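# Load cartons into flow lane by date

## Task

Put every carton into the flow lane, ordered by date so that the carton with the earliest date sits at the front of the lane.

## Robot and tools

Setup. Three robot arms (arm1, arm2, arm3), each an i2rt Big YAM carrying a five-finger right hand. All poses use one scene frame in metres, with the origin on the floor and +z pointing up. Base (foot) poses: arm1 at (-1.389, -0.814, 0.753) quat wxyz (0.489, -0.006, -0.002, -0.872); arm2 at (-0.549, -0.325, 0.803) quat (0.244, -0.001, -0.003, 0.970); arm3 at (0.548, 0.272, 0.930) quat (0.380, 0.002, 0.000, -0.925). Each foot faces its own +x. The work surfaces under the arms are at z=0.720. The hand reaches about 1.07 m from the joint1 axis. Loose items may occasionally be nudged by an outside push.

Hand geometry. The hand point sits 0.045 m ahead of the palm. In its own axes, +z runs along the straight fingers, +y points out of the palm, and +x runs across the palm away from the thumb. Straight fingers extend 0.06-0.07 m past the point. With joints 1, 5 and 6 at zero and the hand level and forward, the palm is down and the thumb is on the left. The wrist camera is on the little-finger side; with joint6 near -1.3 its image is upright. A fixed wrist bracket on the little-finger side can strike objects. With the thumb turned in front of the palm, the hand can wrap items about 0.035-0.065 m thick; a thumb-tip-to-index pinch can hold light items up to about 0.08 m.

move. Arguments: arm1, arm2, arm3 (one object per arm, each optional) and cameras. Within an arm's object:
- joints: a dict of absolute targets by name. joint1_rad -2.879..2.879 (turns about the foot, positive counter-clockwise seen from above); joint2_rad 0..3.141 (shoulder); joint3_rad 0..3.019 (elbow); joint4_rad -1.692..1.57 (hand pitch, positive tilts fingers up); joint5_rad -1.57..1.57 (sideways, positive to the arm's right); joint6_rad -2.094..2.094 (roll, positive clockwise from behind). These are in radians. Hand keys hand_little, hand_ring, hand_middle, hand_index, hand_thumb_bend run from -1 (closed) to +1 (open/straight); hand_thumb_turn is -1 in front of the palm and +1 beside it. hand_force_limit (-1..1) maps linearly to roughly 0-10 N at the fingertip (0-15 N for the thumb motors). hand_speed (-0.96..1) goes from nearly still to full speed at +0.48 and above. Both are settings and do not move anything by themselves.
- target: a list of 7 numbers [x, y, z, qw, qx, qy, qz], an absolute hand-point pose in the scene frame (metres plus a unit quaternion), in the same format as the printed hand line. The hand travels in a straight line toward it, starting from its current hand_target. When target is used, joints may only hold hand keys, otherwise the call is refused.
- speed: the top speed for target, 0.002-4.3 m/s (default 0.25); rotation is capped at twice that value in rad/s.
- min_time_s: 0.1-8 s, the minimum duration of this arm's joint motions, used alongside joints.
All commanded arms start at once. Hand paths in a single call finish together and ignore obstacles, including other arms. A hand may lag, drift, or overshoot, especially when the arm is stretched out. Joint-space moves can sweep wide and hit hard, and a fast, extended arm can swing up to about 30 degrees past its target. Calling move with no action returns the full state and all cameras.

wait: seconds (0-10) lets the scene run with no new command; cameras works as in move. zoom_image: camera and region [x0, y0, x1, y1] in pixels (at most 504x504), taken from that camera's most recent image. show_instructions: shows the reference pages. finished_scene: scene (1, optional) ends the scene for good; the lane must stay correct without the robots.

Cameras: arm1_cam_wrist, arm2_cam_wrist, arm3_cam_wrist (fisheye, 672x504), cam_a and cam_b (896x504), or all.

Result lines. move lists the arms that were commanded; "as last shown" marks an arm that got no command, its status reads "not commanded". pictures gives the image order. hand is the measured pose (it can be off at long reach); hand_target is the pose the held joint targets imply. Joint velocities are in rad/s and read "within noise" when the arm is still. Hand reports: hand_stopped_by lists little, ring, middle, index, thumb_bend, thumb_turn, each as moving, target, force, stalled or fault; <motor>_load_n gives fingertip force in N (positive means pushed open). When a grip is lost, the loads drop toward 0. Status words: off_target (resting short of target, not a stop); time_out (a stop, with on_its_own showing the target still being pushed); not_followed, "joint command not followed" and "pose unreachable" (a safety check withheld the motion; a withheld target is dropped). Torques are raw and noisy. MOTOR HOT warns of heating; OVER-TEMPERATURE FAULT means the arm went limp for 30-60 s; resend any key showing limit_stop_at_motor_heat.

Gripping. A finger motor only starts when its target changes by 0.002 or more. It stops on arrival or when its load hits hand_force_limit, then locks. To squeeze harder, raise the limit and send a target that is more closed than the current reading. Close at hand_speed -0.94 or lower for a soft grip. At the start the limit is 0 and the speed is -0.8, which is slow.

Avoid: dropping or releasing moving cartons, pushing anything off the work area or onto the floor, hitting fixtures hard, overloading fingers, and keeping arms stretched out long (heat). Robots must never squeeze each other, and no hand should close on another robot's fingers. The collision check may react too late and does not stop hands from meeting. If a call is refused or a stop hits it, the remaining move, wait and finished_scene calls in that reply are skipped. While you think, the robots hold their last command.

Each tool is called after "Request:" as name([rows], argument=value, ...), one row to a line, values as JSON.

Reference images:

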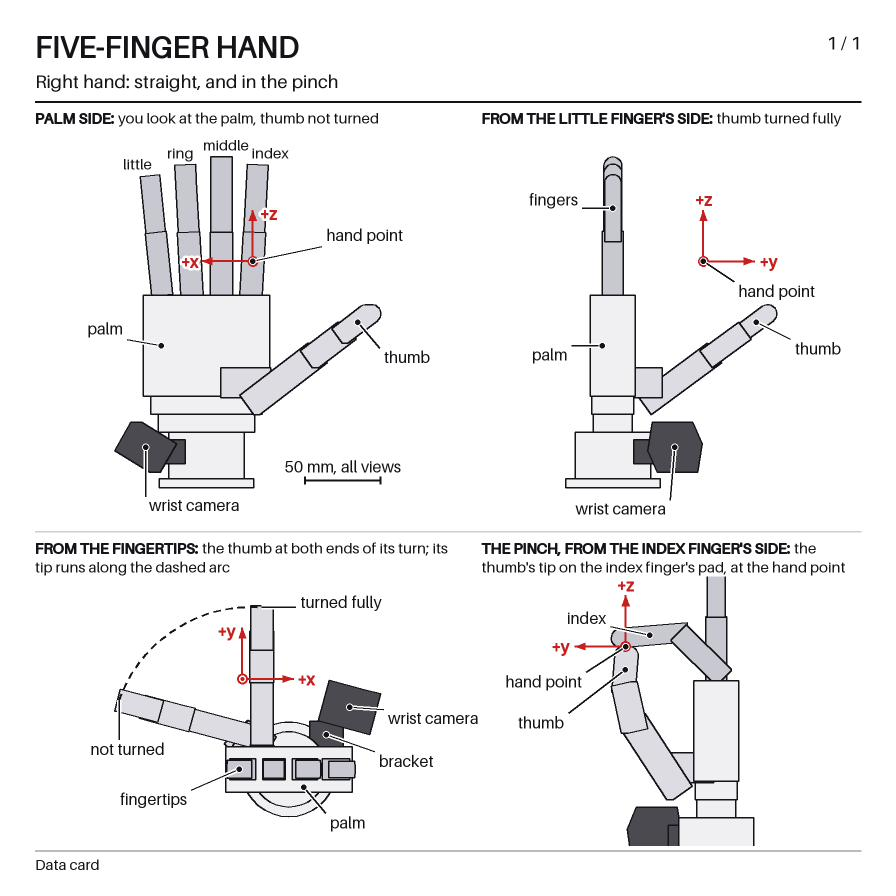

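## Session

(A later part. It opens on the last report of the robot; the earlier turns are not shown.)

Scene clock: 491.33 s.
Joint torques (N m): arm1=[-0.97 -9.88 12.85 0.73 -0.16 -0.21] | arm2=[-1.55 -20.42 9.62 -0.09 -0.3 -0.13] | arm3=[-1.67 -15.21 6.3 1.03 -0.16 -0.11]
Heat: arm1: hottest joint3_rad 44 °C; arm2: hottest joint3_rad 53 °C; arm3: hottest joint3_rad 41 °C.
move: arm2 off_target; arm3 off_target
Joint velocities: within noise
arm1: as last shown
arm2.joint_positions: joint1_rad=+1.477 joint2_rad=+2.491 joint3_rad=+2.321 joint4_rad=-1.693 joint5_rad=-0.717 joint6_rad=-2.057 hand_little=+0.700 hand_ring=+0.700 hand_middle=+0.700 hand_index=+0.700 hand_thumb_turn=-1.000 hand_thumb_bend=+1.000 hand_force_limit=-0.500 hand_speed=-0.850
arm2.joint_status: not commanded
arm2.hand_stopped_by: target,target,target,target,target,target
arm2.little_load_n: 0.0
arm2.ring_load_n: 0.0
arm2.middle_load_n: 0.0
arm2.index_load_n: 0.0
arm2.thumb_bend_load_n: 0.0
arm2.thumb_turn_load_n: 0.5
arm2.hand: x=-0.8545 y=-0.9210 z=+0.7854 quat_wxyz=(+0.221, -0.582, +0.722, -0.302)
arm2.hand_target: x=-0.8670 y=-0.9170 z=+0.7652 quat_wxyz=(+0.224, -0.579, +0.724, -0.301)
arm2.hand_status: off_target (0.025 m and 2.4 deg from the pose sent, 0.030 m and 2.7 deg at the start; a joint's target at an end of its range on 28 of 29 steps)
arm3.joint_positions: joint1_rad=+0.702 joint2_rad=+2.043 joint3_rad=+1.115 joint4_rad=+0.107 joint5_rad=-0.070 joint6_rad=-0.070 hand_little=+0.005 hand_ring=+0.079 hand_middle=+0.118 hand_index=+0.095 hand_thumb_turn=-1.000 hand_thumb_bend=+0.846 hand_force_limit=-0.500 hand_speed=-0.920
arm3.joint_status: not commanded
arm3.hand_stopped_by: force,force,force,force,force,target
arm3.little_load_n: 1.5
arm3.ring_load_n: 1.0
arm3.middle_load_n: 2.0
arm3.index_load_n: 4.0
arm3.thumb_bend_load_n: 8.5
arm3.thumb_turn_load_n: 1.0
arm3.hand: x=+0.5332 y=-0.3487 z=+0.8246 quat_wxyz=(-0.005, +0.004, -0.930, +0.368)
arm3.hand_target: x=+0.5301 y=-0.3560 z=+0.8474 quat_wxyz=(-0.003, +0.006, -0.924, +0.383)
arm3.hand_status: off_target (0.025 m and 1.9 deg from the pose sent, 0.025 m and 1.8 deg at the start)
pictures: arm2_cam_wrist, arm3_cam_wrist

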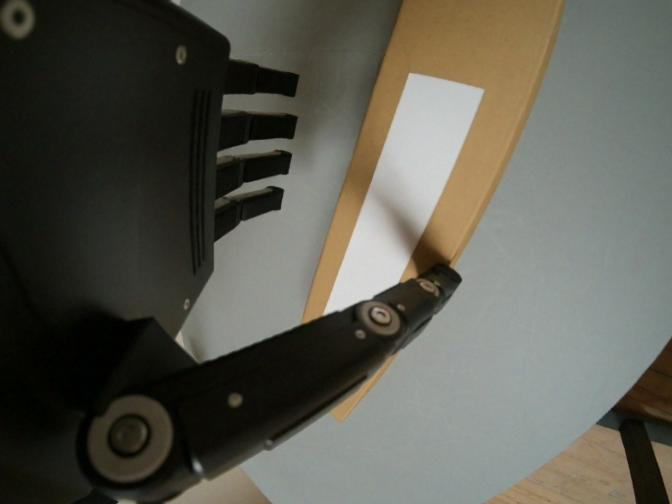

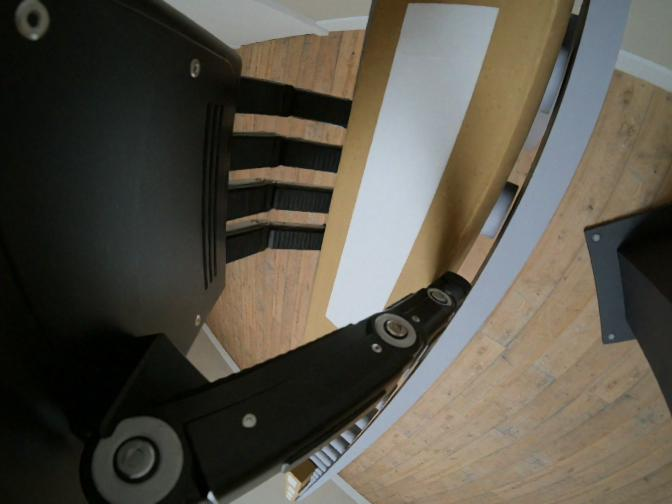

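Request:
move(arm3={"target": [0.53, -0.347, 0.852, -0.0027, 0.0065, -0.9239, 0.3827], "speed": 0.1}, cameras=["arm3_cam_wrist"])

Request:
move(arm3={"target": [0.53, -0.351, 0.822, -0.0027, 0.0065, -0.9239, 0.3827], "speed": 0.1}, arm2={"joints": {"hand_speed": -0.92, "hand_force_limit": 0, "hand_index": -0.02, "hand_middle": -0.02, "hand_thumb_bend": -0.05}}, cameras=["arm3_cam_wrist", "arm2_cam_wrist"])

Scene clock: 492.60 s.
Joint torques (N m): arm1=[-1.03 -9.82 12.82 0.72 -0.15 -0.21] | arm2=[-1.49 -20.37 9.66 -0.09 -0.29 -0.13] | arm3=[-1.79 -15.44 6.05 1.2 -0.12 -0.03]
Heat: arm1: hottest joint3_rad 44 °C; arm2: hottest joint3_rad 53 °C; arm3: hottest joint3_rad 41 °C.
move: arm3 off_target
Joint velocities: within noise
arm1, arm2: as last shown
arm3.joint_positions: joint1_rad=+0.702 joint2_rad=+2.024 joint3_rad=+1.089 joint4_rad=+0.107 joint5_rad=-0.072 joint6_rad=-0.079 hand_little=+0.005 hand_ring=+0.080 hand_middle=+0.118 hand_index=+0.095 hand_thumb_turn=-1.000 hand_thumb_bend=+0.846 hand_force_limit=-0.500 hand_speed=-0.920
arm3.joint_status: not commanded
arm3.hand_stopped_by: force,force,force,force,force,target
arm3.little_load_n: 4.5
arm3.ring_load_n: 2.5
arm3.middle_load_n: 1.5
arm3.index_load_n: 2.5
arm3.thumb_bend_load_n: 9.0
arm3.thumb_turn_load_n: -1.5
arm3.hand: x=+0.5340 y=-0.3386 z=+0.8258 quat_wxyz=(-0.005, +0.008, -0.931, +0.364)
arm3.hand_target: x=+0.5301 y=-0.3471 z=+0.8514 quat_wxyz=(-0.003, +0.007, -0.924, +0.383)
arm3.hand_status: off_target (0.028 m and 2.3 deg from the pose sent, 0.028 m and 1.9 deg at the start)

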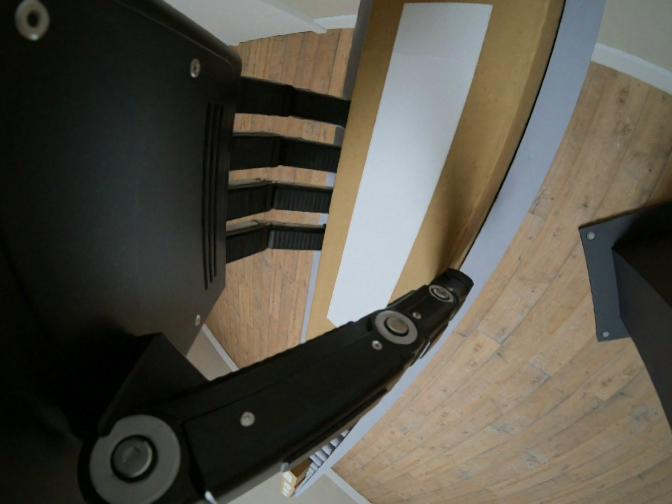

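Scene clock: 497.03 s.
Joint torques (N m): arm1=[-1.08 -9.88 12.83 0.72 -0.15 -0.21] | arm2=[-0.5 -20.48 9.43 -0.1 -0.46 -0.04] | arm3=[-1.79 -11.34 6.9 2.33 -0.1 -0.05]
Heat: arm1: hottest joint3_rad 44 °C; arm2: hottest joint3_rad 52 °C; arm3: hottest joint3_rad 41 °C.
move: arm2 off_target; arm3 done
Joint velocities: within noise
arm1: as last shown
arm2.joint_positions: joint1_rad=+1.466 joint2_rad=+2.492 joint3_rad=+2.324 joint4_rad=-1.693 joint5_rad=-0.712 joint6_rad=-2.066 hand_little=+0.700 hand_ring=+0.700 hand_middle=+0.164 hand_index=+0.119 hand_thumb_turn=-1.000 hand_thumb_bend=+0.714 hand_force_limit=+0.000 hand_speed=-0.920
arm2.joint_status: hand_middle off_target (ended at +0.164, target -0.020); hand_index off_target (ended at +0.119, target -0.020); hand_thumb_bend off_target (ended at +0.714, target -0.050); the others done
arm2.hand_stopped_by: target,target,force,force,force,target
arm2.little_load_n: 0.0
arm2.ring_load_n: -0.5
arm2.middle_load_n: 3.5
arm2.index_load_n: 5.0
arm2.thumb_bend_load_n: 9.0
arm2.thumb_turn_load_n: -0.5
arm2.hand: x=-0.8627 y=-0.9179 z=+0.7849 quat_wxyz=(+0.216, -0.582, +0.723, -0.302)
arm2.hand_target: x=-0.8670 y=-0.9170 z=+0.7652 quat_wxyz=(+0.224, -0.579, +0.724, -0.301)
arm2.hand_status: not commanded
arm3.joint_positions: joint1_rad=+0.702 joint2_rad=+2.036 joint3_rad=+1.089 joint4_rad=+0.134 joint5_rad=-0.072 joint6_rad=-0.079 hand_little=+0.005 hand_ring=+0.079 hand_middle=+0.118 hand_index=+0.095 hand_thumb_turn=-1.000 hand_thumb_bend=+0.847 hand_force_limit=-0.500 hand_speed=-0.920
arm3.joint_status: not commanded
arm3.hand_stopped_by: force,force,force,force,force,target
arm3.little_load_n: 0.5
arm3.ring_load_n: 0.5
arm3.middle_load_n: 1.0
arm3.index_load_n: 2.5
arm3.thumb_bend_load_n: 10.0
arm3.thumb_turn_load_n: 0.5
arm3.hand: x=+0.5337 y=-0.3422 z=+0.8227 quat_wxyz=(-0.004, +0.008, -0.929, +0.371)
arm3.hand_target: x=+0.5301 y=-0.3508 z=+0.8223 quat_wxyz=(-0.003, +0.007, -0.924, +0.383)
arm3.hand_status: done (0.010 m and 1.5 deg from the pose sent, 0.014 m and 2.3 deg at the start)
pictures: arm2_cam_wrist, arm3_cam_wrist

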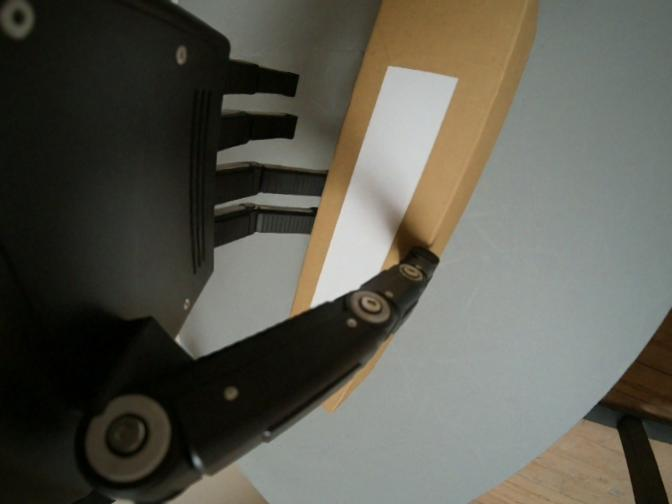

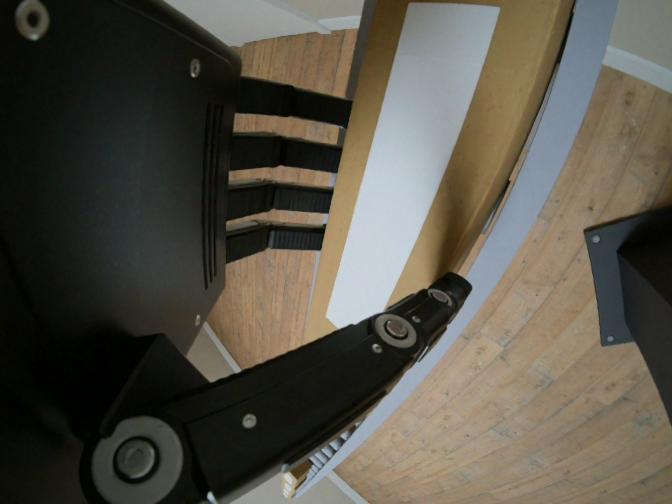

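Request:
move(arm3={"target": [0.69, -0.356, 0.816, -0.0027, 0.0065, -0.9239, 0.3827], "speed": 0.12}, arm2={"joints": {"hand_force_limit": -0.5, "hand_ring": -0.1, "hand_little": -0.1}}, cameras=["arm3_cam_wrist", "arm2_cam_wrist", "cam_b"])

Scene clock: 500.63 s.
Joint torques (N m): arm1=[-1.03 -9.93 12.83 0.73 -0.16 -0.21] | arm2=[-0.44 -20.48 9.44 -0.09 -0.45 -0.04] | arm3=[-1.85 -11.4 8.91 1.03 0.27 0.01]
Heat: arm1: hottest joint3_rad 44 °C; arm2: hottest joint3_rad 52 °C; arm3: hottest joint3_rad 41 °C.
move: arm2 off_target; arm3 off_target
Joint velocities: within noise
arm1.joint_positions: joint1_rad=-1.666 joint2_rad=+1.250 joint3_rad=+1.820 joint4_rad=-0.617 joint5_rad=-1.102 joint6_rad=-1.581 hand_little=+1.000 hand_ring=+1.000 hand_middle=+1.000 hand_index=+1.000 hand_thumb_turn=+1.000 hand_thumb_bend=+1.000 hand_force_limit=-0.500 hand_speed=+0.200
arm1.joint_status: not commanded
arm1.hand_stopped_by: target,target,target,target,target,target
arm1.little_load_n: 0.0
arm1.ring_load_n: 0.0
arm1.middle_load_n: 0.0
arm1.index_load_n: 0.0
arm1.thumb_bend_load_n: 0.0
arm1.thumb_turn_load_n: 0.0
arm1.hand: x=-1.8734 y=-0.6230 z=+1.4331 quat_wxyz=(+0.682, +0.150, -0.695, +0.172)
arm1.hand_target: x=-1.8697 y=-0.6203 z=+1.4495 quat_wxyz=(+0.689, +0.159, -0.689, +0.159)
arm1.hand_status: not commanded
arm2.joint_positions: joint1_rad=+1.466 joint2_rad=+2.492 joint3_rad=+2.324 joint4_rad=-1.693 joint5_rad=-0.712 joint6_rad=-2.066 hand_little=+0.081 hand_ring=+0.141 hand_middle=+0.163 hand_index=+0.119 hand_thumb_turn=-1.000 hand_thumb_bend=+0.714 hand_force_limit=-0.500 hand_speed=-0.920
arm2.joint_status: hand_little off_target (ended at +0.081, target -0.100); hand_ring off_target (ended at +0.141, target -0.100); the others done
arm2.hand_stopped_by: force,force,force,force,force,target
arm2.little_load_n: 2.5
arm2.ring_load_n: 2.0
arm2.middle_load_n: 1.5
arm2.index_load_n: 4.0
arm2.thumb_bend_load_n: 10.5
arm2.thumb_turn_load_n: 0.0
arm2.hand: x=-0.8627 y=-0.9179 z=+0.7849 quat_wxyz=(+0.216, -0.582, +0.723, -0.302)
arm2.hand_target: x=-0.8670 y=-0.9170 z=+0.7652 quat_wxyz=(+0.224, -0.579, +0.724, -0.301)
arm2.hand_status: not commanded
arm3.joint_positions: joint1_rad=+1.000 joint2_rad=+2.067 joint3_rad=+1.112 joint4_rad=+0.155 joint5_rad=+0.132 joint6_rad=+0.126 hand_little=+0.005 hand_ring=+0.079 hand_middle=+0.118 hand_index=+0.095 hand_thumb_turn=-1.000 hand_thumb_bend=+0.847 hand_force_limit=-0.500 hand_speed=-0.920
arm3.joint_status: not commanded
arm3.hand_stopped_by: force,force,force,force,force,target
arm3.little_load_n: 0.0
arm3.ring_load_n: 0.0
arm3.middle_load_n: 1.5
arm3.index_load_n: 4.0
arm3.thumb_bend_load_n: 9.0
arm3.thumb_turn_load_n: 2.5
arm3.hand: x=+0.6915 y=-0.3436 z=+0.8165 quat_wxyz=(-0.004, +0.013, -0.925, +0.380)
arm3.hand_target: x=+0.6899 y=-0.3556 z=+0.8162 quat_wxyz=(-0.003, +0.007, -0.924, +0.383)
arm3.hand_status: off_target (0.012 m and 0.9 deg from the pose sent, 0.157 m and 1.5 deg at the start)
pictures: arm2_cam_wrist, arm3_cam_wrist, cam_b

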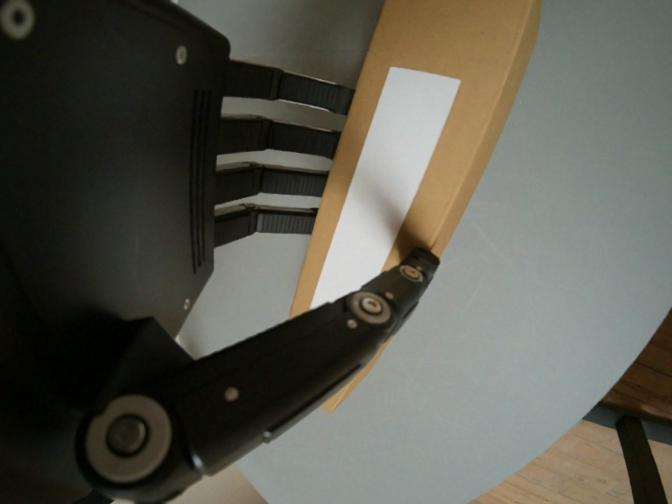

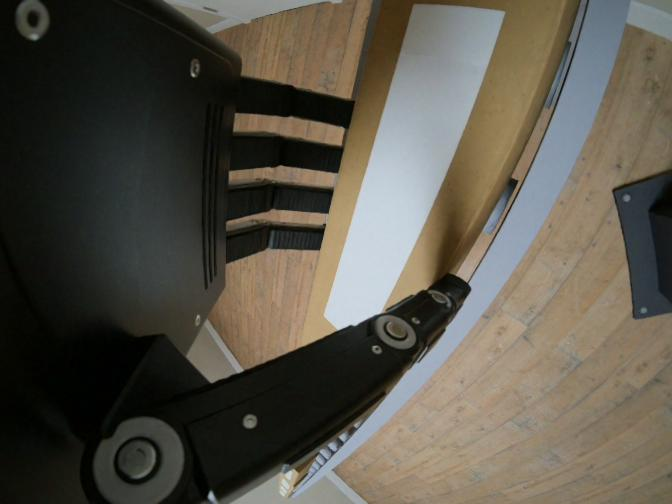

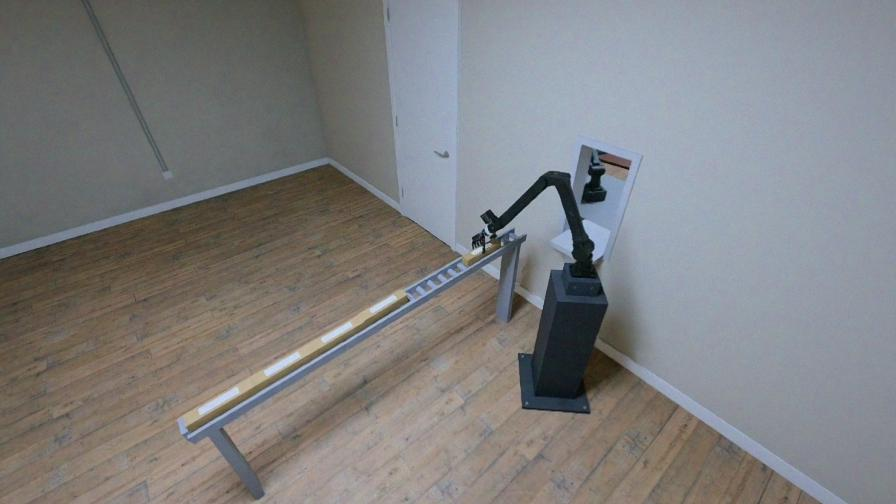

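Request:
move(arm3={"target": [0.87, -0.354, 0.809, -0.0027, 0.0065, -0.9239, 0.3827], "speed": 0.12}, arm2={"joints": {"hand_speed": -0.7, "hand_thumb_bend": 1, "hand_little": 0.5, "hand_ring": 0.5, "hand_middle": 0.5, "hand_index": 0.5}, "target": [-0.87, -0.917, 0.81, 0.2407, -0.5811, 0.7179, -0.2974], "speed": 0.05}, cameras=["arm3_cam_wrist"])

Request:
move(arm3={"target": [1.0, -0.352, 0.802, -0.0027, 0.0065, -0.9239, 0.3827], "speed": 0.12}, arm2={"target": [-0.895, -0.917, 0.80, 0.2407, -0.5811, 0.7179, -0.2974], "speed": 0.1}, cameras=["arm3_cam_wrist", "arm2_cam_wrist", "cam_b"])

Scene clock: 504.03 s.
Joint torques (N m): arm1=[-0.97 -9.88 12.83 0.73 -0.15 -0.21] | arm2=[-0.73 -25.76 7.15 -0.05 -0.41 0.12] | arm3=[-2.02 -12.69 9.68 0.92 0.46 0.01]
Heat: arm1: hottest joint3_rad 44 °C; arm2: hottest joint3_rad 51 °C; arm3: hottest joint3_rad 41 °C.
move: arm2 off_target; arm3 off_target
Joint velocities: within noise
arm1: as last shown
arm2.joint_positions: joint1_rad=+1.465 joint2_rad=+2.474 joint3_rad=+2.324 joint4_rad=-1.693 joint5_rad=-0.712 joint6_rad=-2.058 hand_little=+0.500 hand_ring=+0.500 hand_middle=+0.500 hand_index=+0.500 hand_thumb_turn=-1.000 hand_thumb_bend=+1.000 hand_force_limit=-0.500 hand_speed=-0.700
arm2.joint_status: all done
arm2.hand_stopped_by: target,target,target,target,target,target
arm2.little_load_n: 0.0
arm2.ring_load_n: 0.0
arm2.middle_load_n: 0.0
arm2.index_load_n: 0.0
arm2.thumb_bend_load_n: 0.0
arm2.thumb_turn_load_n: 0.0
arm2.hand: x=-0.8645 y=-0.9193 z=+0.7969 quat_wxyz=(+0.209, -0.582, +0.725, -0.304)
arm2.hand_target: x=-0.8696 y=-0.9167 z=+0.8095 quat_wxyz=(+0.204, -0.578, +0.729, -0.305)
arm2.hand_status: off_target (0.014 m and 3.7 deg from the pose sent, 0.026 m and 2.9 deg at the start; a joint's target at an end of its range on 67 of 68 steps)
arm3.joint_positions: joint1_rad=+1.298 joint2_rad=+2.177 joint3_rad=+1.331 joint4_rad=+0.000 joint5_rad=+0.334 joint6_rad=+0.350 hand_little=+0.005 hand_ring=+0.079 hand_middle=+0.118 hand_index=+0.095 hand_thumb_turn=-1.000 hand_thumb_bend=+0.847 hand_force_limit=-0.500 hand_speed=-0.920
arm3.joint_status: not commanded
arm3.hand_stopped_by: force,force,force,force,force,target
arm3.little_load_n: 0.0
arm3.ring_load_n: 0.0
arm3.middle_load_n: 1.0
arm3.index_load_n: 3.5
arm3.thumb_bend_load_n: 9.0
arm3.thumb_turn_load_n: 2.0
arm3.hand: x=+0.8703 y=-0.3428 z=+0.8126 quat_wxyz=(-0.005, +0.013, -0.924, +0.382)
arm3.hand_target: x=+0.8698 y=-0.3536 z=+0.8092 quat_wxyz=(-0.003, +0.007, -0.924, +0.383)
arm3.hand_status: off_target (0.012 m and 0.8 deg from the pose sent, 0.179 m and 0.9 deg at the start)

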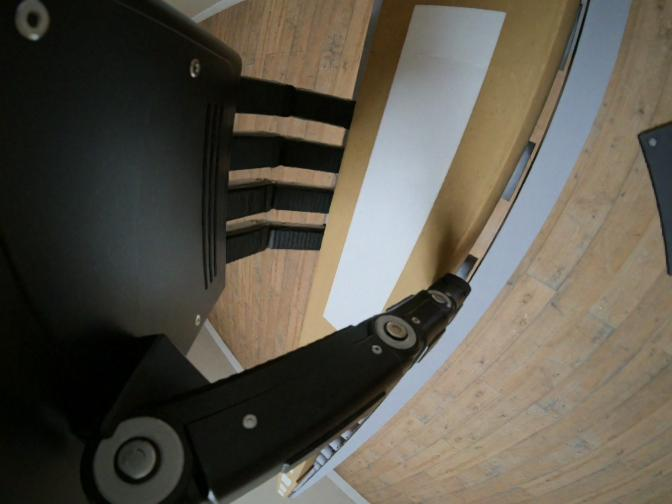

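Scene clock: 505.90 s.
Joint torques (N m): arm1=[-0.97 -9.88 12.85 0.72 -0.15 -0.21] | arm2=[-1.32 -22.42 10.37 -0.05 -0.33 -0.01] | arm3=[-2.32 -14.39 10.45 0.79 0.54 -0.01]
Heat: arm1: hottest joint3_rad 44 °C; arm2: hottest joint3_rad 51 °C; arm3: hottest joint3_rad 41 °C.
move: arm2 off_target; arm3 off_target
Joint velocities: within noise
arm1: as last shown
arm2.joint_positions: joint1_rad=+1.443 joint2_rad=+2.474 joint3_rad=+2.337 joint4_rad=-1.693 joint5_rad=-0.706 joint6_rad=-2.058 hand_little=+0.500 hand_ring=+0.500 hand_middle=+0.500 hand_index=+0.500 hand_thumb_turn=-1.000 hand_thumb_bend=+1.000 hand_force_limit=-0.500 hand_speed=-0.700
arm2.joint_status: not commanded
arm2.hand_stopped_by: target,target,target,target,target,target
arm2.little_load_n: 0.0
arm2.ring_load_n: 0.0
arm2.middle_load_n: 0.0
arm2.index_load_n: 0.0
arm2.thumb_bend_load_n: 0.0
arm2.thumb_turn_load_n: 0.0
arm2.hand: x=-0.8805 y=-0.9150 z=+0.8006 quat_wxyz=(+0.200, -0.578, +0.730, -0.305)
arm2.hand_target: x=-0.8945 y=-0.9162 z=+0.7998 quat_wxyz=(+0.190, -0.577, +0.733, -0.307)
arm2.hand_status: off_target (0.015 m and 5.0 deg from the pose sent, 0.031 m and 3.7 deg at the start; a joint's target at an end of its range on 56 of 56 steps)
arm3.joint_positions: joint1_rad=+1.473 joint2_rad=+2.319 joint3_rad=+1.620 joint4_rad=-0.194 joint5_rad=+0.443 joint6_rad=+0.492 hand_little=+0.005 hand_ring=+0.079 hand_middle=+0.118 hand_index=+0.095 hand_thumb_turn=-1.000 hand_thumb_bend=+0.847 hand_force_limit=-0.500 hand_speed=-0.920
arm3.joint_status: not commanded
arm3.hand_stopped_by: force,force,force,force,force,target
arm3.little_load_n: 0.0
arm3.ring_load_n: 0.0
arm3.middle_load_n: 1.5
arm3.index_load_n: 3.5
arm3.thumb_bend_load_n: 9.5
arm3.thumb_turn_load_n: 2.0
arm3.hand: x=+1.0035 y=-0.3414 z=+0.8106 quat_wxyz=(-0.008, +0.014, -0.923, +0.385)
arm3.hand_target: x=+0.9996 y=-0.3516 z=+0.8022 quat_wxyz=(-0.003, +0.007, -0.924, +0.383)
arm3.hand_status: off_target (0.014 m and 1.1 deg from the pose sent, 0.131 m and 0.8 deg at the start)
pictures: arm2_cam_wrist, arm3_cam_wrist, cam_b

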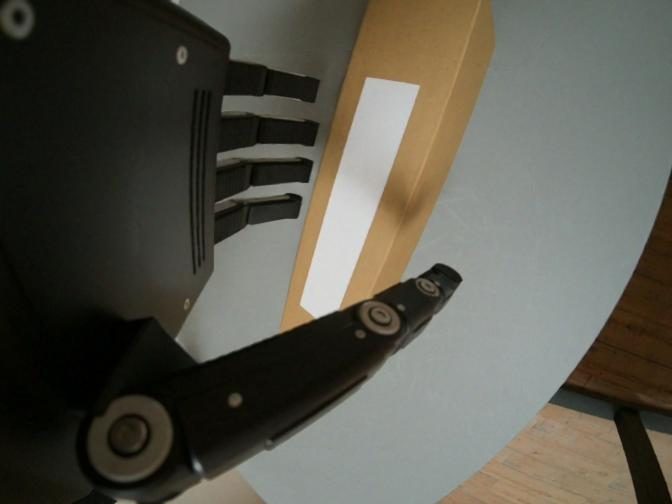

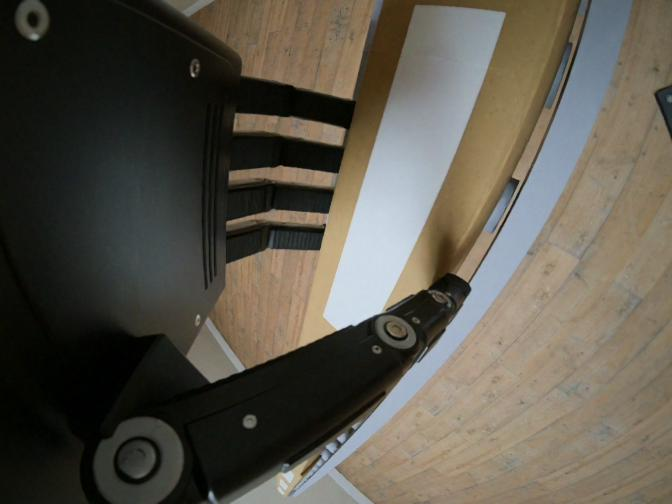

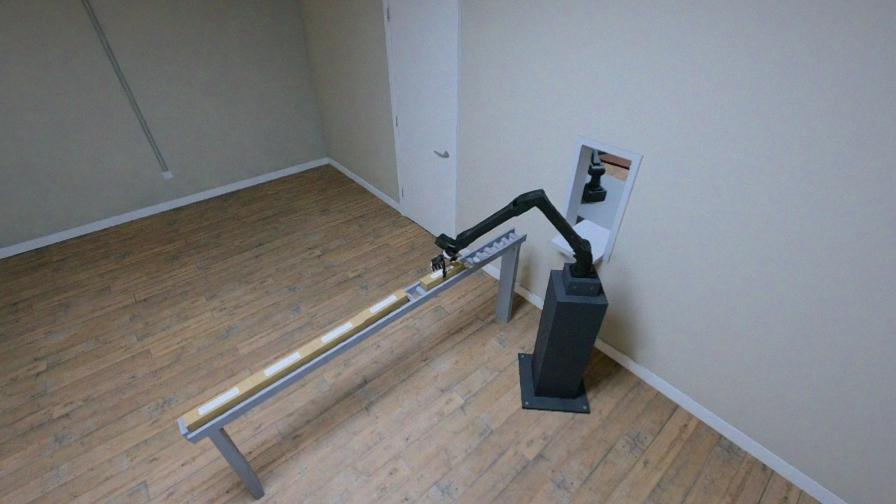

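Request:
move(arm3={"target": [1.05, -0.352, 0.801, -0.0027, 0.0065, -0.9239, 0.3827], "speed": 0.1}, arm2={"joints": {"hand_little": 0.6, "hand_ring": 0.6, "hand_middle": 0.6, "hand_index": 0.6}, "target": [-0.892, -0.918, 0.762, 0.2407, -0.5811, 0.7179, -0.2974], "speed": 0.1}, cameras=["arm2_cam_wrist"])

Request:
move(arm3={"joints": {"hand_speed": -0.8, "hand_little": 0.6, "hand_ring": 0.6, "hand_middle": 0.6, "hand_index": 0.6, "hand_thumb_bend": 1}}, cameras=["cam_b", "arm3_cam_wrist"])

Scene clock: 507.67 s.
Joint torques (N m): arm1=[-1.08 -9.82 12.83 0.72 -0.16 -0.21] | arm2=[-0.85 -22.77 10.15 -0.1 -0.34 -0.07] | arm3=[-2.32 -15.15 10.88 0.72 0.6 0.04]
Heat: arm1: hottest joint3_rad 44 °C; arm2: hottest joint3_rad 51 °C; arm3: hottest joint3_rad 41 °C.
move: arm2 off_target; arm3 off_target
Joint velocities: within noise
arm1: as last shown
arm2.joint_positions: joint1_rad=+1.443 joint2_rad=+2.545 joint3_rad=+2.369 joint4_rad=-1.693 joint5_rad=-0.704 joint6_rad=-2.063 hand_little=+0.600 hand_ring=+0.600 hand_middle=+0.600 hand_index=+0.600 hand_thumb_turn=-1.000 hand_thumb_bend=+1.000 hand_force_limit=-0.500 hand_speed=-0.700
arm2.joint_status: all done
arm2.hand_stopped_by: target,target,target,target,target,target
arm2.little_load_n: 0.0
arm2.ring_load_n: 0.0
arm2.middle_load_n: 0.0
arm2.index_load_n: 0.0
arm2.thumb_bend_load_n: 0.0
arm2.thumb_turn_load_n: 0.0
arm2.hand: x=-0.8806 y=-0.9146 z=+0.7638 quat_wxyz=(+0.216, -0.573, +0.732, -0.299)
arm2.hand_target: x=-0.8915 y=-0.9173 z=+0.7618 quat_wxyz=(+0.207, -0.576, +0.731, -0.302)
arm2.hand_status: off_target (0.012 m and 3.4 deg from the pose sent, 0.040 m and 5.0 deg at the start; a joint's target at an end of its range on 43 of 43 steps)
arm3.joint_positions: joint1_rad=+1.528 joint2_rad=+2.391 joint3_rad=+1.769 joint4_rad=-0.293 joint5_rad=+0.476 joint6_rad=+0.538 hand_little=+0.005 hand_ring=+0.079 hand_middle=+0.118 hand_index=+0.095 hand_thumb_turn=-1.000 hand_thumb_bend=+0.847 hand_force_limit=-0.500 hand_speed=-0.920
arm3.joint_status: not commanded
arm3.hand_stopped_by: force,force,force,force,force,target
arm3.little_load_n: 0.0
arm3.ring_load_n: 0.5
arm3.middle_load_n: 1.5
arm3.index_load_n: 3.0
arm3.thumb_bend_load_n: 9.5
arm3.thumb_turn_load_n: 1.0
arm3.hand: x=+1.0537 y=-0.3415 z=+0.8104 quat_wxyz=(-0.009, +0.015, -0.923, +0.385)
arm3.hand_target: x=+1.0496 y=-0.3515 z=+0.8013 quat_wxyz=(-0.003, +0.007, -0.924, +0.383)
arm3.hand_status: off_target (0.015 m and 1.2 deg from the pose sent, 0.049 m and 1.1 deg at the start)

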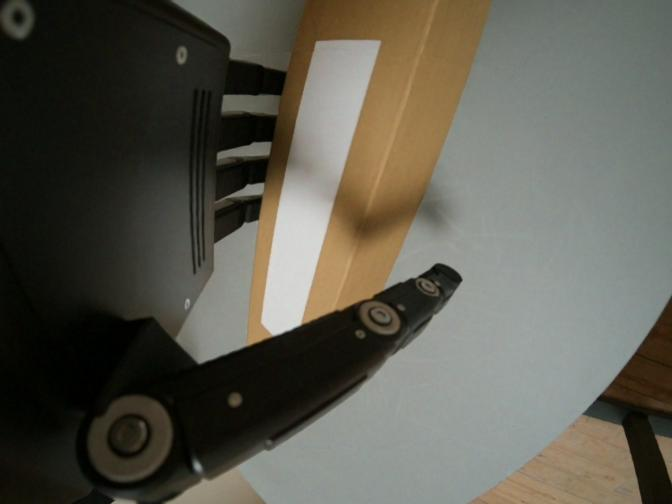

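Scene clock: 509.23 s.
Joint torques (N m): arm1=[-1.08 -9.88 12.83 0.73 -0.15 -0.21] | arm2=[-0.79 -22.89 10.13 -0.1 -0.33 -0.07] | arm3=[-4.6 -16.85 10.58 2.19 0.83 -0.04]
Heat: arm1: hottest joint3_rad 44 °C; arm2: hottest joint3_rad 52 °C; arm3: hottest joint3_rad 41 °C.
move: arm3 done
Joint velocities: within noise
arm1, arm2: as last shown
arm1.ring_load_n: 0.5
arm1.thumb_turn_load_n: -0.5
arm3.joint_positions: joint1_rad=+1.553 joint2_rad=+2.418 joint3_rad=+1.769 joint4_rad=-0.338 joint5_rad=+0.471 joint6_rad=+0.545 hand_little=+0.599 hand_ring=+0.599 hand_middle=+0.599 hand_index=+0.600 hand_thumb_turn=-1.000 hand_thumb_bend=+1.000 hand_force_limit=-0.500 hand_speed=-0.800
arm3.joint_status: all done
arm3.hand_stopped_by: target,target,target,target,target,target
arm3.little_load_n: -7.0
arm3.ring_load_n: -5.5
arm3.middle_load_n: -4.5
arm3.index_load_n: 0.0
arm3.thumb_bend_load_n: 0.0
arm3.thumb_turn_load_n: 0.0
arm3.hand: x=+1.0578 y=-0.3150 z=+0.7842 quat_wxyz=(+0.006, +0.034, -0.933, +0.358)
arm3.hand_target: x=+1.0497 y=-0.3514 z=+0.8011 quat_wxyz=(-0.003, +0.007, -0.924, +0.383)
arm3.hand_status: not commanded
pictures: arm3_cam_wrist, cam_b

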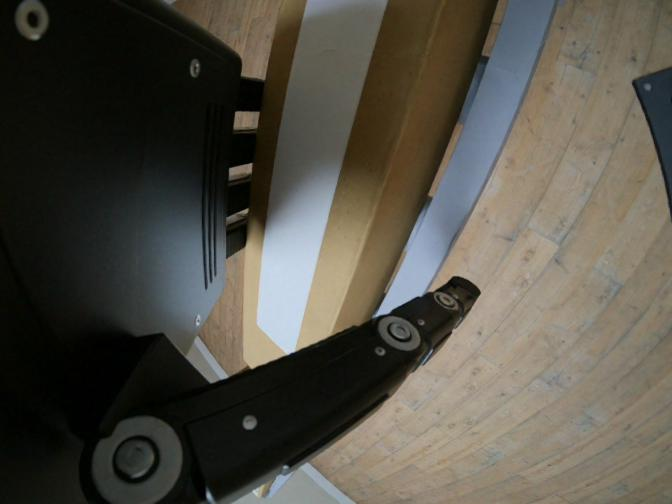

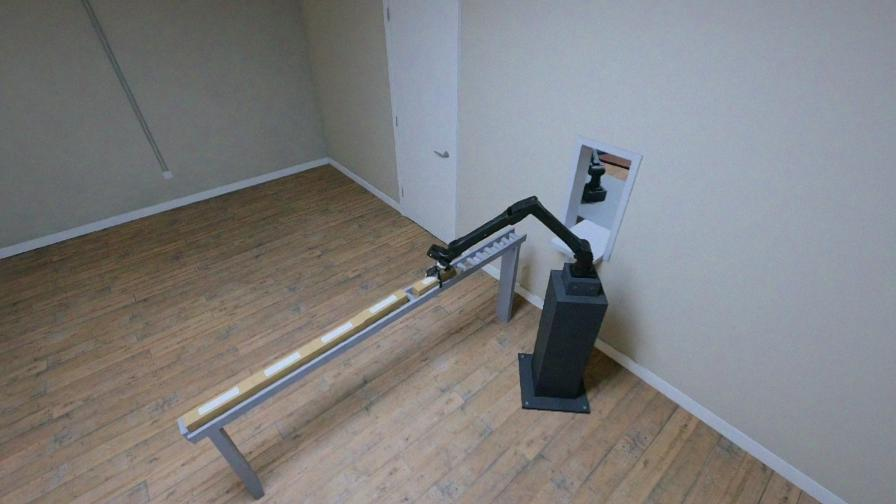

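Request:
move(arm3={"target": [1.045, -0.354, 0.93, -0.0027, 0.0065, -0.9239, 0.3827], "speed": 0.12}, arm2={"target": [-0.884, -0.918, 0.762, 0.2407, -0.5811, 0.7179, -0.2974], "speed": 0.1}, cameras=["cam_b", "arm3_cam_wrist"])

Request:
move(arm2={"joints": {"hand_speed": -0.92, "hand_force_limit": 0, "hand_index": -0.02, "hand_middle": -0.02, "hand_thumb_bend": -0.05}}, cameras=["arm2_cam_wrist"])

Scene clock: 511.43 s.
Joint torques (N m): arm1=[-1.08 -9.88 12.85 0.72 -0.15 -0.21] | arm2=[-0.21 -23.36 8.87 -0.09 -0.46 -0.08] | arm3=[-1.2 -18.43 12.59 0.8 0.4 -0.12]
Heat: arm1: hottest joint3_rad 44 °C; arm2: hottest joint3_rad 51 °C; arm3: hottest joint3_rad 41 °C.
move: arm2 off_target; arm3 off_target
Joint velocities: within noise
arm1: as last shown
arm1.ring_load_n: 0.0
arm1.thumb_turn_load_n: 0.0
arm2.joint_positions: joint1_rad=+1.443 joint2_rad=+2.545 joint3_rad=+2.369 joint4_rad=-1.693 joint5_rad=-0.704 joint6_rad=-2.063 hand_little=+0.600 hand_ring=+0.600 hand_middle=+0.600 hand_index=+0.600 hand_thumb_turn=-1.000 hand_thumb_bend=+1.000 hand_force_limit=-0.500 hand_speed=-0.700
arm2.joint_status: not commanded
arm2.hand_stopped_by: target,target,target,target,target,target
arm2.little_load_n: 0.0
arm2.ring_load_n: 0.0
arm2.middle_load_n: 0.0
arm2.index_load_n: 0.0
arm2.thumb_bend_load_n: 0.0
arm2.thumb_turn_load_n: 0.0
arm2.hand: x=-0.8806 y=-0.9146 z=+0.7638 quat_wxyz=(+0.216, -0.573, +0.732, -0.299)
arm2.hand_target: x=-0.8836 y=-0.9176 z=+0.7617 quat_wxyz=(+0.213, -0.577, +0.729, -0.301)
arm2.hand_status: off_target (0.005 m and 3.4 deg from the pose sent, 0.005 m and 3.4 deg at the start; a joint's target at an end of its range on 34 of 34 steps)
arm3.joint_positions: joint1_rad=+1.509 joint2_rad=+2.258 joint3_rad=+1.784 joint4_rad=-0.509 joint5_rad=+0.478 joint6_rad=+0.547 hand_little=+0.599 hand_ring=+0.599 hand_middle=+0.599 hand_index=+0.600 hand_thumb_turn=-1.000 hand_thumb_bend=+1.000 hand_force_limit=-0.500 hand_speed=-0.800
arm3.joint_status: not commanded
arm3.hand_stopped_by: target,target,target,target,target,target
arm3.little_load_n: 0.0
arm3.ring_load_n: 0.0
arm3.middle_load_n: 0.0
arm3.index_load_n: 0.0
arm3.thumb_bend_load_n: 0.0
arm3.thumb_turn_load_n: 0.0
arm3.hand: x=+1.0301 y=-0.3382 z=+0.8910 quat_wxyz=(+0.015, +0.010, -0.932, +0.361)
arm3.hand_target: x=+1.0440 y=-0.3528 z=+0.9306 quat_wxyz=(-0.003, +0.006, -0.924, +0.383)
arm3.hand_status: off_target (0.045 m and 3.4 deg from the pose sent, 0.151 m and 4.4 deg at the start)
pictures: arm3_cam_wrist, cam_b

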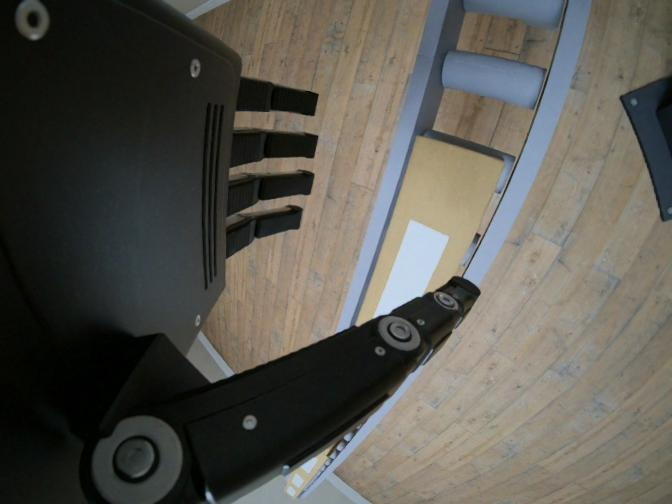

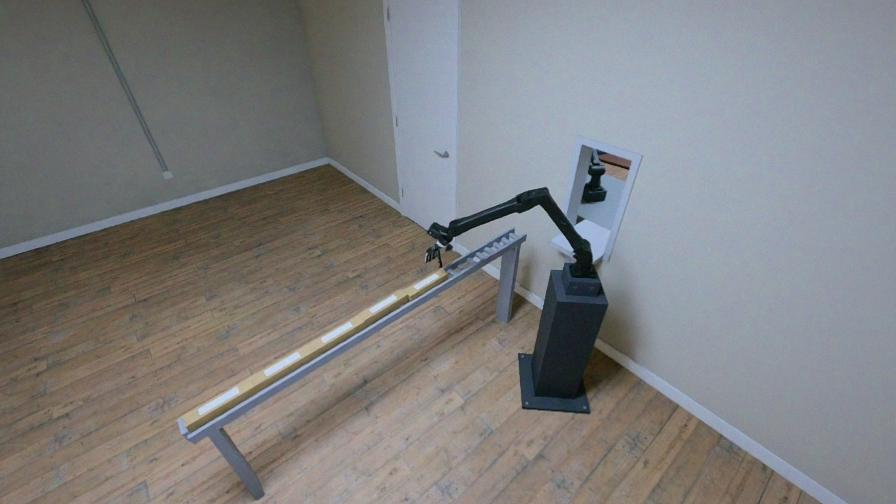

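Scene clock: 515.87 s.
Joint torques (N m): arm1=[-1.03 -9.88 12.83 0.72 -0.16 -0.21] | arm2=[-0.09 -23.3 8.88 -0.09 -0.45 -0.06] | arm3=[-1.14 -18.43 12.59 0.76 0.4 -0.11]
Heat: arm1: hottest joint3_rad 44 °C; arm2: hottest joint3_rad 51 °C; arm3: hottest joint3_rad 42 °C.
move: arm2 off_target
Joint velocities: within noise
arm1, arm3: as last shown
arm2.joint_positions: joint1_rad=+1.444 joint2_rad=+2.545 joint3_rad=+2.369 joint4_rad=-1.693 joint5_rad=-0.704 joint6_rad=-2.064 hand_little=+0.600 hand_ring=+0.600 hand_middle=+0.183 hand_index=+0.146 hand_thumb_turn=-1.000 hand_thumb_bend=+0.771 hand_force_limit=+0.000 hand_speed=-0.920
arm2.joint_status: hand_middle off_target (ended at +0.183, target -0.020); hand_index off_target (ended at +0.146, target -0.020); hand_thumb_bend off_target (ended at +0.771, target -0.050); the others done
arm2.hand_stopped_by: target,target,force,force,force,target
arm2.little_load_n: 0.0
arm2.ring_load_n: 0.0
arm2.middle_load_n: 4.5
arm2.index_load_n: 5.5
arm2.thumb_bend_load_n: 7.5
arm2.thumb_turn_load_n: 0.0
arm2.hand: x=-0.8805 y=-0.9148 z=+0.7638 quat_wxyz=(+0.216, -0.573, +0.731, -0.300)
arm2.hand_target: x=-0.8835 y=-0.9176 z=+0.7617 quat_wxyz=(+0.213, -0.577, +0.728, -0.301)
arm2.hand_status: not commanded

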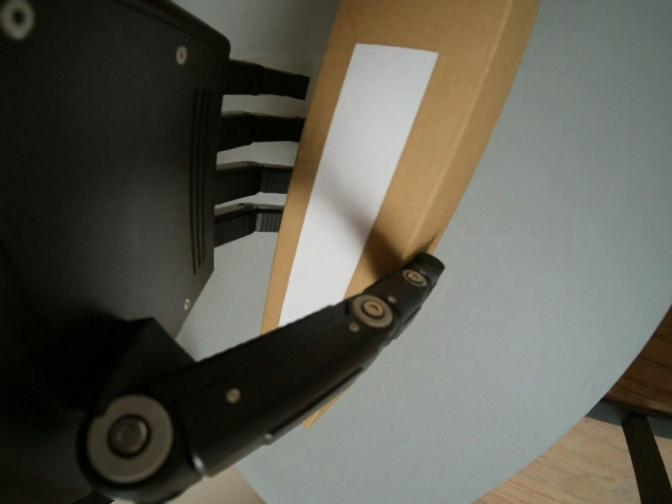

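Request:
move(arm2={"joints": {"hand_force_limit": -0.5, "hand_ring": -0.1, "hand_little": -0.1}}, arm3={"joints": {"joint1_rad": 0.7, "joint2_rad": 1.8, "joint3_rad": 1.17, "joint4_rad": -0.241, "joint5_rad": -0.06, "joint6_rad": -0.06}, "min_time_s": 3}, cameras=["arm2_cam_wrist"])

Request:
move(arm2={"target": [-0.878, -0.918, 0.82, 0.2407, -0.5811, 0.7179, -0.2974], "speed": 0.08}, arm3={"target": [0.3, -0.04, 1.02, 0.1277, -0.3084, -0.8709, 0.3607], "speed": 0.2}, cameras=["arm2_cam_wrist"])

Scene clock: 519.83 s.
Joint torques (N m): arm1=[-1.03 -9.88 12.85 0.73 -0.16 -0.21] | arm2=[-0.15 -23.36 8.87 -0.12 -0.44 -0.06] | arm3=[-1.14 -13.22 7.61 1.88 -0.18 -0.23]
Heat: arm1: hottest joint3_rad 44 °C; arm2: hottest joint3_rad 51 °C; arm3: hottest joint3_rad 41 °C.
move: arm2 off_target; arm3 done
Joint velocities: within noise
arm1: as last shown
arm2.joint_positions: joint1_rad=+1.444 joint2_rad=+2.545 joint3_rad=+2.369 joint4_rad=-1.693 joint5_rad=-0.704 joint6_rad=-2.064 hand_little=+0.115 hand_ring=+0.160 hand_middle=+0.183 hand_index=+0.146 hand_thumb_turn=-1.000 hand_thumb_bend=+0.771 hand_force_limit=-0.500 hand_speed=-0.920
arm2.joint_status: hand_little off_target (ended at +0.115, target -0.100); hand_ring off_target (ended at +0.160, target -0.100); the others done
arm2.hand_stopped_by: force,force,force,force,force,target
arm2.little_load_n: 2.5
arm2.ring_load_n: 2.0
arm2.middle_load_n: 2.5
arm2.index_load_n: 5.0
arm2.thumb_bend_load_n: 9.5
arm2.thumb_turn_load_n: 2.0
arm2.hand: x=-0.8805 y=-0.9148 z=+0.7638 quat_wxyz=(+0.216, -0.573, +0.731, -0.300)
arm2.hand_target: x=-0.8834 y=-0.9176 z=+0.7617 quat_wxyz=(+0.213, -0.577, +0.729, -0.301)
arm2.hand_status: not commanded
arm3.joint_positions: joint1_rad=+0.699 joint2_rad=+1.823 joint3_rad=+1.172 joint4_rad=-0.260 joint5_rad=-0.057 joint6_rad=-0.042 hand_little=+0.599 hand_ring=+0.599 hand_middle=+0.599 hand_index=+0.600 hand_thumb_turn=-1.000 hand_thumb_bend=+1.000 hand_force_limit=-0.500 hand_speed=-0.800
arm3.joint_status: all done
arm3.hand_stopped_by: target,target,target,target,target,target
arm3.little_load_n: 0.0
arm3.ring_load_n: 0.0
arm3.middle_load_n: 0.0
arm3.index_load_n: 0.0
arm3.thumb_bend_load_n: 0.0
arm3.thumb_turn_load_n: 0.0
arm3.hand: x=+0.5319 y=-0.3297 z=+0.9308 quat_wxyz=(-0.007, -0.015, -0.946, +0.325)
arm3.hand_target: x=+0.5313 y=-0.3358 z=+0.9450 quat_wxyz=(-0.004, -0.005, -0.939, +0.343)
arm3.hand_status: not commanded

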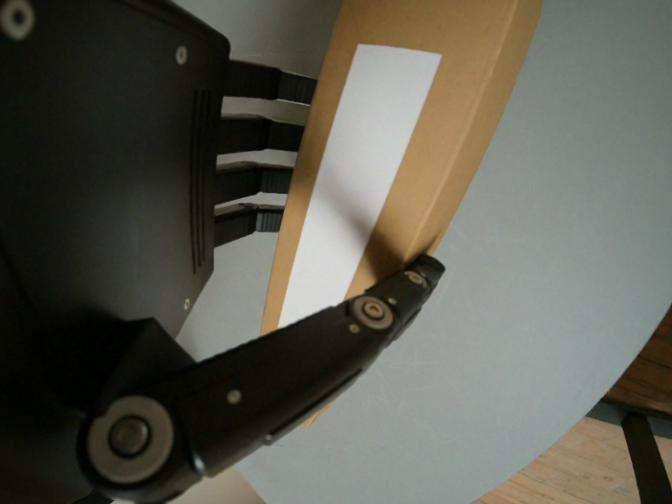

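Scene clock: 522.53 s.
Joint torques (N m): arm1=[-1.03 -9.88 12.83 0.75 -0.16 -0.21] | arm2=[0.32 -27.58 7.76 -0.1 -0.56 0.15] | arm3=[-1.9 -4.54 8.59 1.06 -0.17 -0.22]
Heat: arm1: hottest joint3_rad 44 °C; arm2: hottest joint3_rad 51 °C; arm3: hottest joint3_rad 41 °C.
move: arm2 off_target; arm3 done
Joint velocities: within noise
arm1.joint_positions: joint1_rad=-1.666 joint2_rad=+1.250 joint3_rad=+1.820 joint4_rad=-0.617 joint5_rad=-1.102 joint6_rad=-1.581 hand_little=+1.000 hand_ring=+1.000 hand_middle=+1.000 hand_index=+1.000 hand_thumb_turn=+1.000 hand_thumb_bend=+1.000 hand_force_limit=-0.500 hand_speed=+0.200
arm1.joint_status: not commanded
arm1.hand_stopped_by: target,target,target,target,target,target
arm1.little_load_n: 0.0
arm1.ring_load_n: 0.0
arm1.middle_load_n: 0.0
arm1.index_load_n: 0.0
arm1.thumb_bend_load_n: 0.0
arm1.thumb_turn_load_n: 0.5
arm1.hand: x=-1.8734 y=-0.6230 z=+1.4331 quat_wxyz=(+0.682, +0.150, -0.695, +0.172)
arm1.hand_target: x=-1.8697 y=-0.6203 z=+1.4495 quat_wxyz=(+0.689, +0.159, -0.689, +0.159)
arm1.hand_status: not commanded
arm2.joint_positions: joint1_rad=+1.444 joint2_rad=+2.488 joint3_rad=+2.329 joint4_rad=-1.693 joint5_rad=-0.704 joint6_rad=-2.055 hand_little=+0.115 hand_ring=+0.160 hand_middle=+0.183 hand_index=+0.146 hand_thumb_turn=-1.000 hand_thumb_bend=+0.771 hand_force_limit=-0.500 hand_speed=-0.920
arm2.joint_status: not commanded
arm2.hand_stopped_by: force,force,force,force,force,target
arm2.little_load_n: 2.0
arm2.ring_load_n: 2.0
arm2.middle_load_n: 3.0
arm2.index_load_n: 5.0
arm2.thumb_bend_load_n: 9.0
arm2.thumb_turn_load_n: 2.5
arm2.hand: x=-0.8778 y=-0.9111 z=+0.7889 quat_wxyz=(+0.210, -0.573, +0.733, -0.301)
arm2.hand_target: x=-0.8774 y=-0.9176 z=+0.8191 quat_wxyz=(+0.193, -0.577, +0.732, -0.306)
arm2.hand_status: off_target (0.032 m and 4.0 deg from the pose sent, 0.056 m and 3.3 deg at the start; a joint's target at an end of its range on 80 of 81 steps)
arm3.joint_positions: joint1_rad=+0.030 joint2_rad=+1.119 joint3_rad=+0.627 joint4_rad=-0.294 joint5_rad=-0.056 joint6_rad=-0.045 hand_little=+0.599 hand_ring=+0.599 hand_middle=+0.599 hand_index=+0.600 hand_thumb_turn=-1.000 hand_thumb_bend=+1.000 hand_force_limit=-0.500 hand_speed=-0.800
arm3.joint_status: not commanded
arm3.hand_stopped_by: target,target,target,target,target,target
arm3.little_load_n: 0.0
arm3.ring_load_n: 0.0
arm3.middle_load_n: 0.0
arm3.index_load_n: 0.0
arm3.thumb_bend_load_n: 0.0
arm3.thumb_turn_load_n: 0.0
arm3.hand: x=+0.3007 y=-0.0437 z=+1.0178 quat_wxyz=(+0.125, -0.314, -0.869, +0.361)
arm3.hand_target: x=+0.3000 y=-0.0402 z=+1.0201 quat_wxyz=(+0.128, -0.308, -0.871, +0.361)
arm3.hand_status: done (0.004 m and 0.8 deg from the pose sent, 0.382 m and 38.4 deg at the start)

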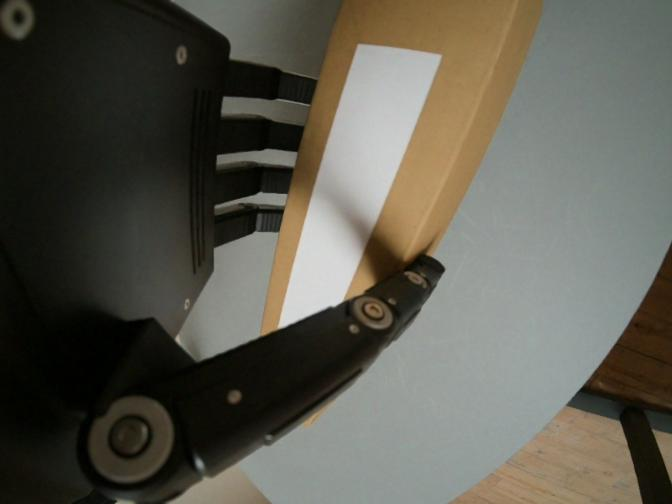

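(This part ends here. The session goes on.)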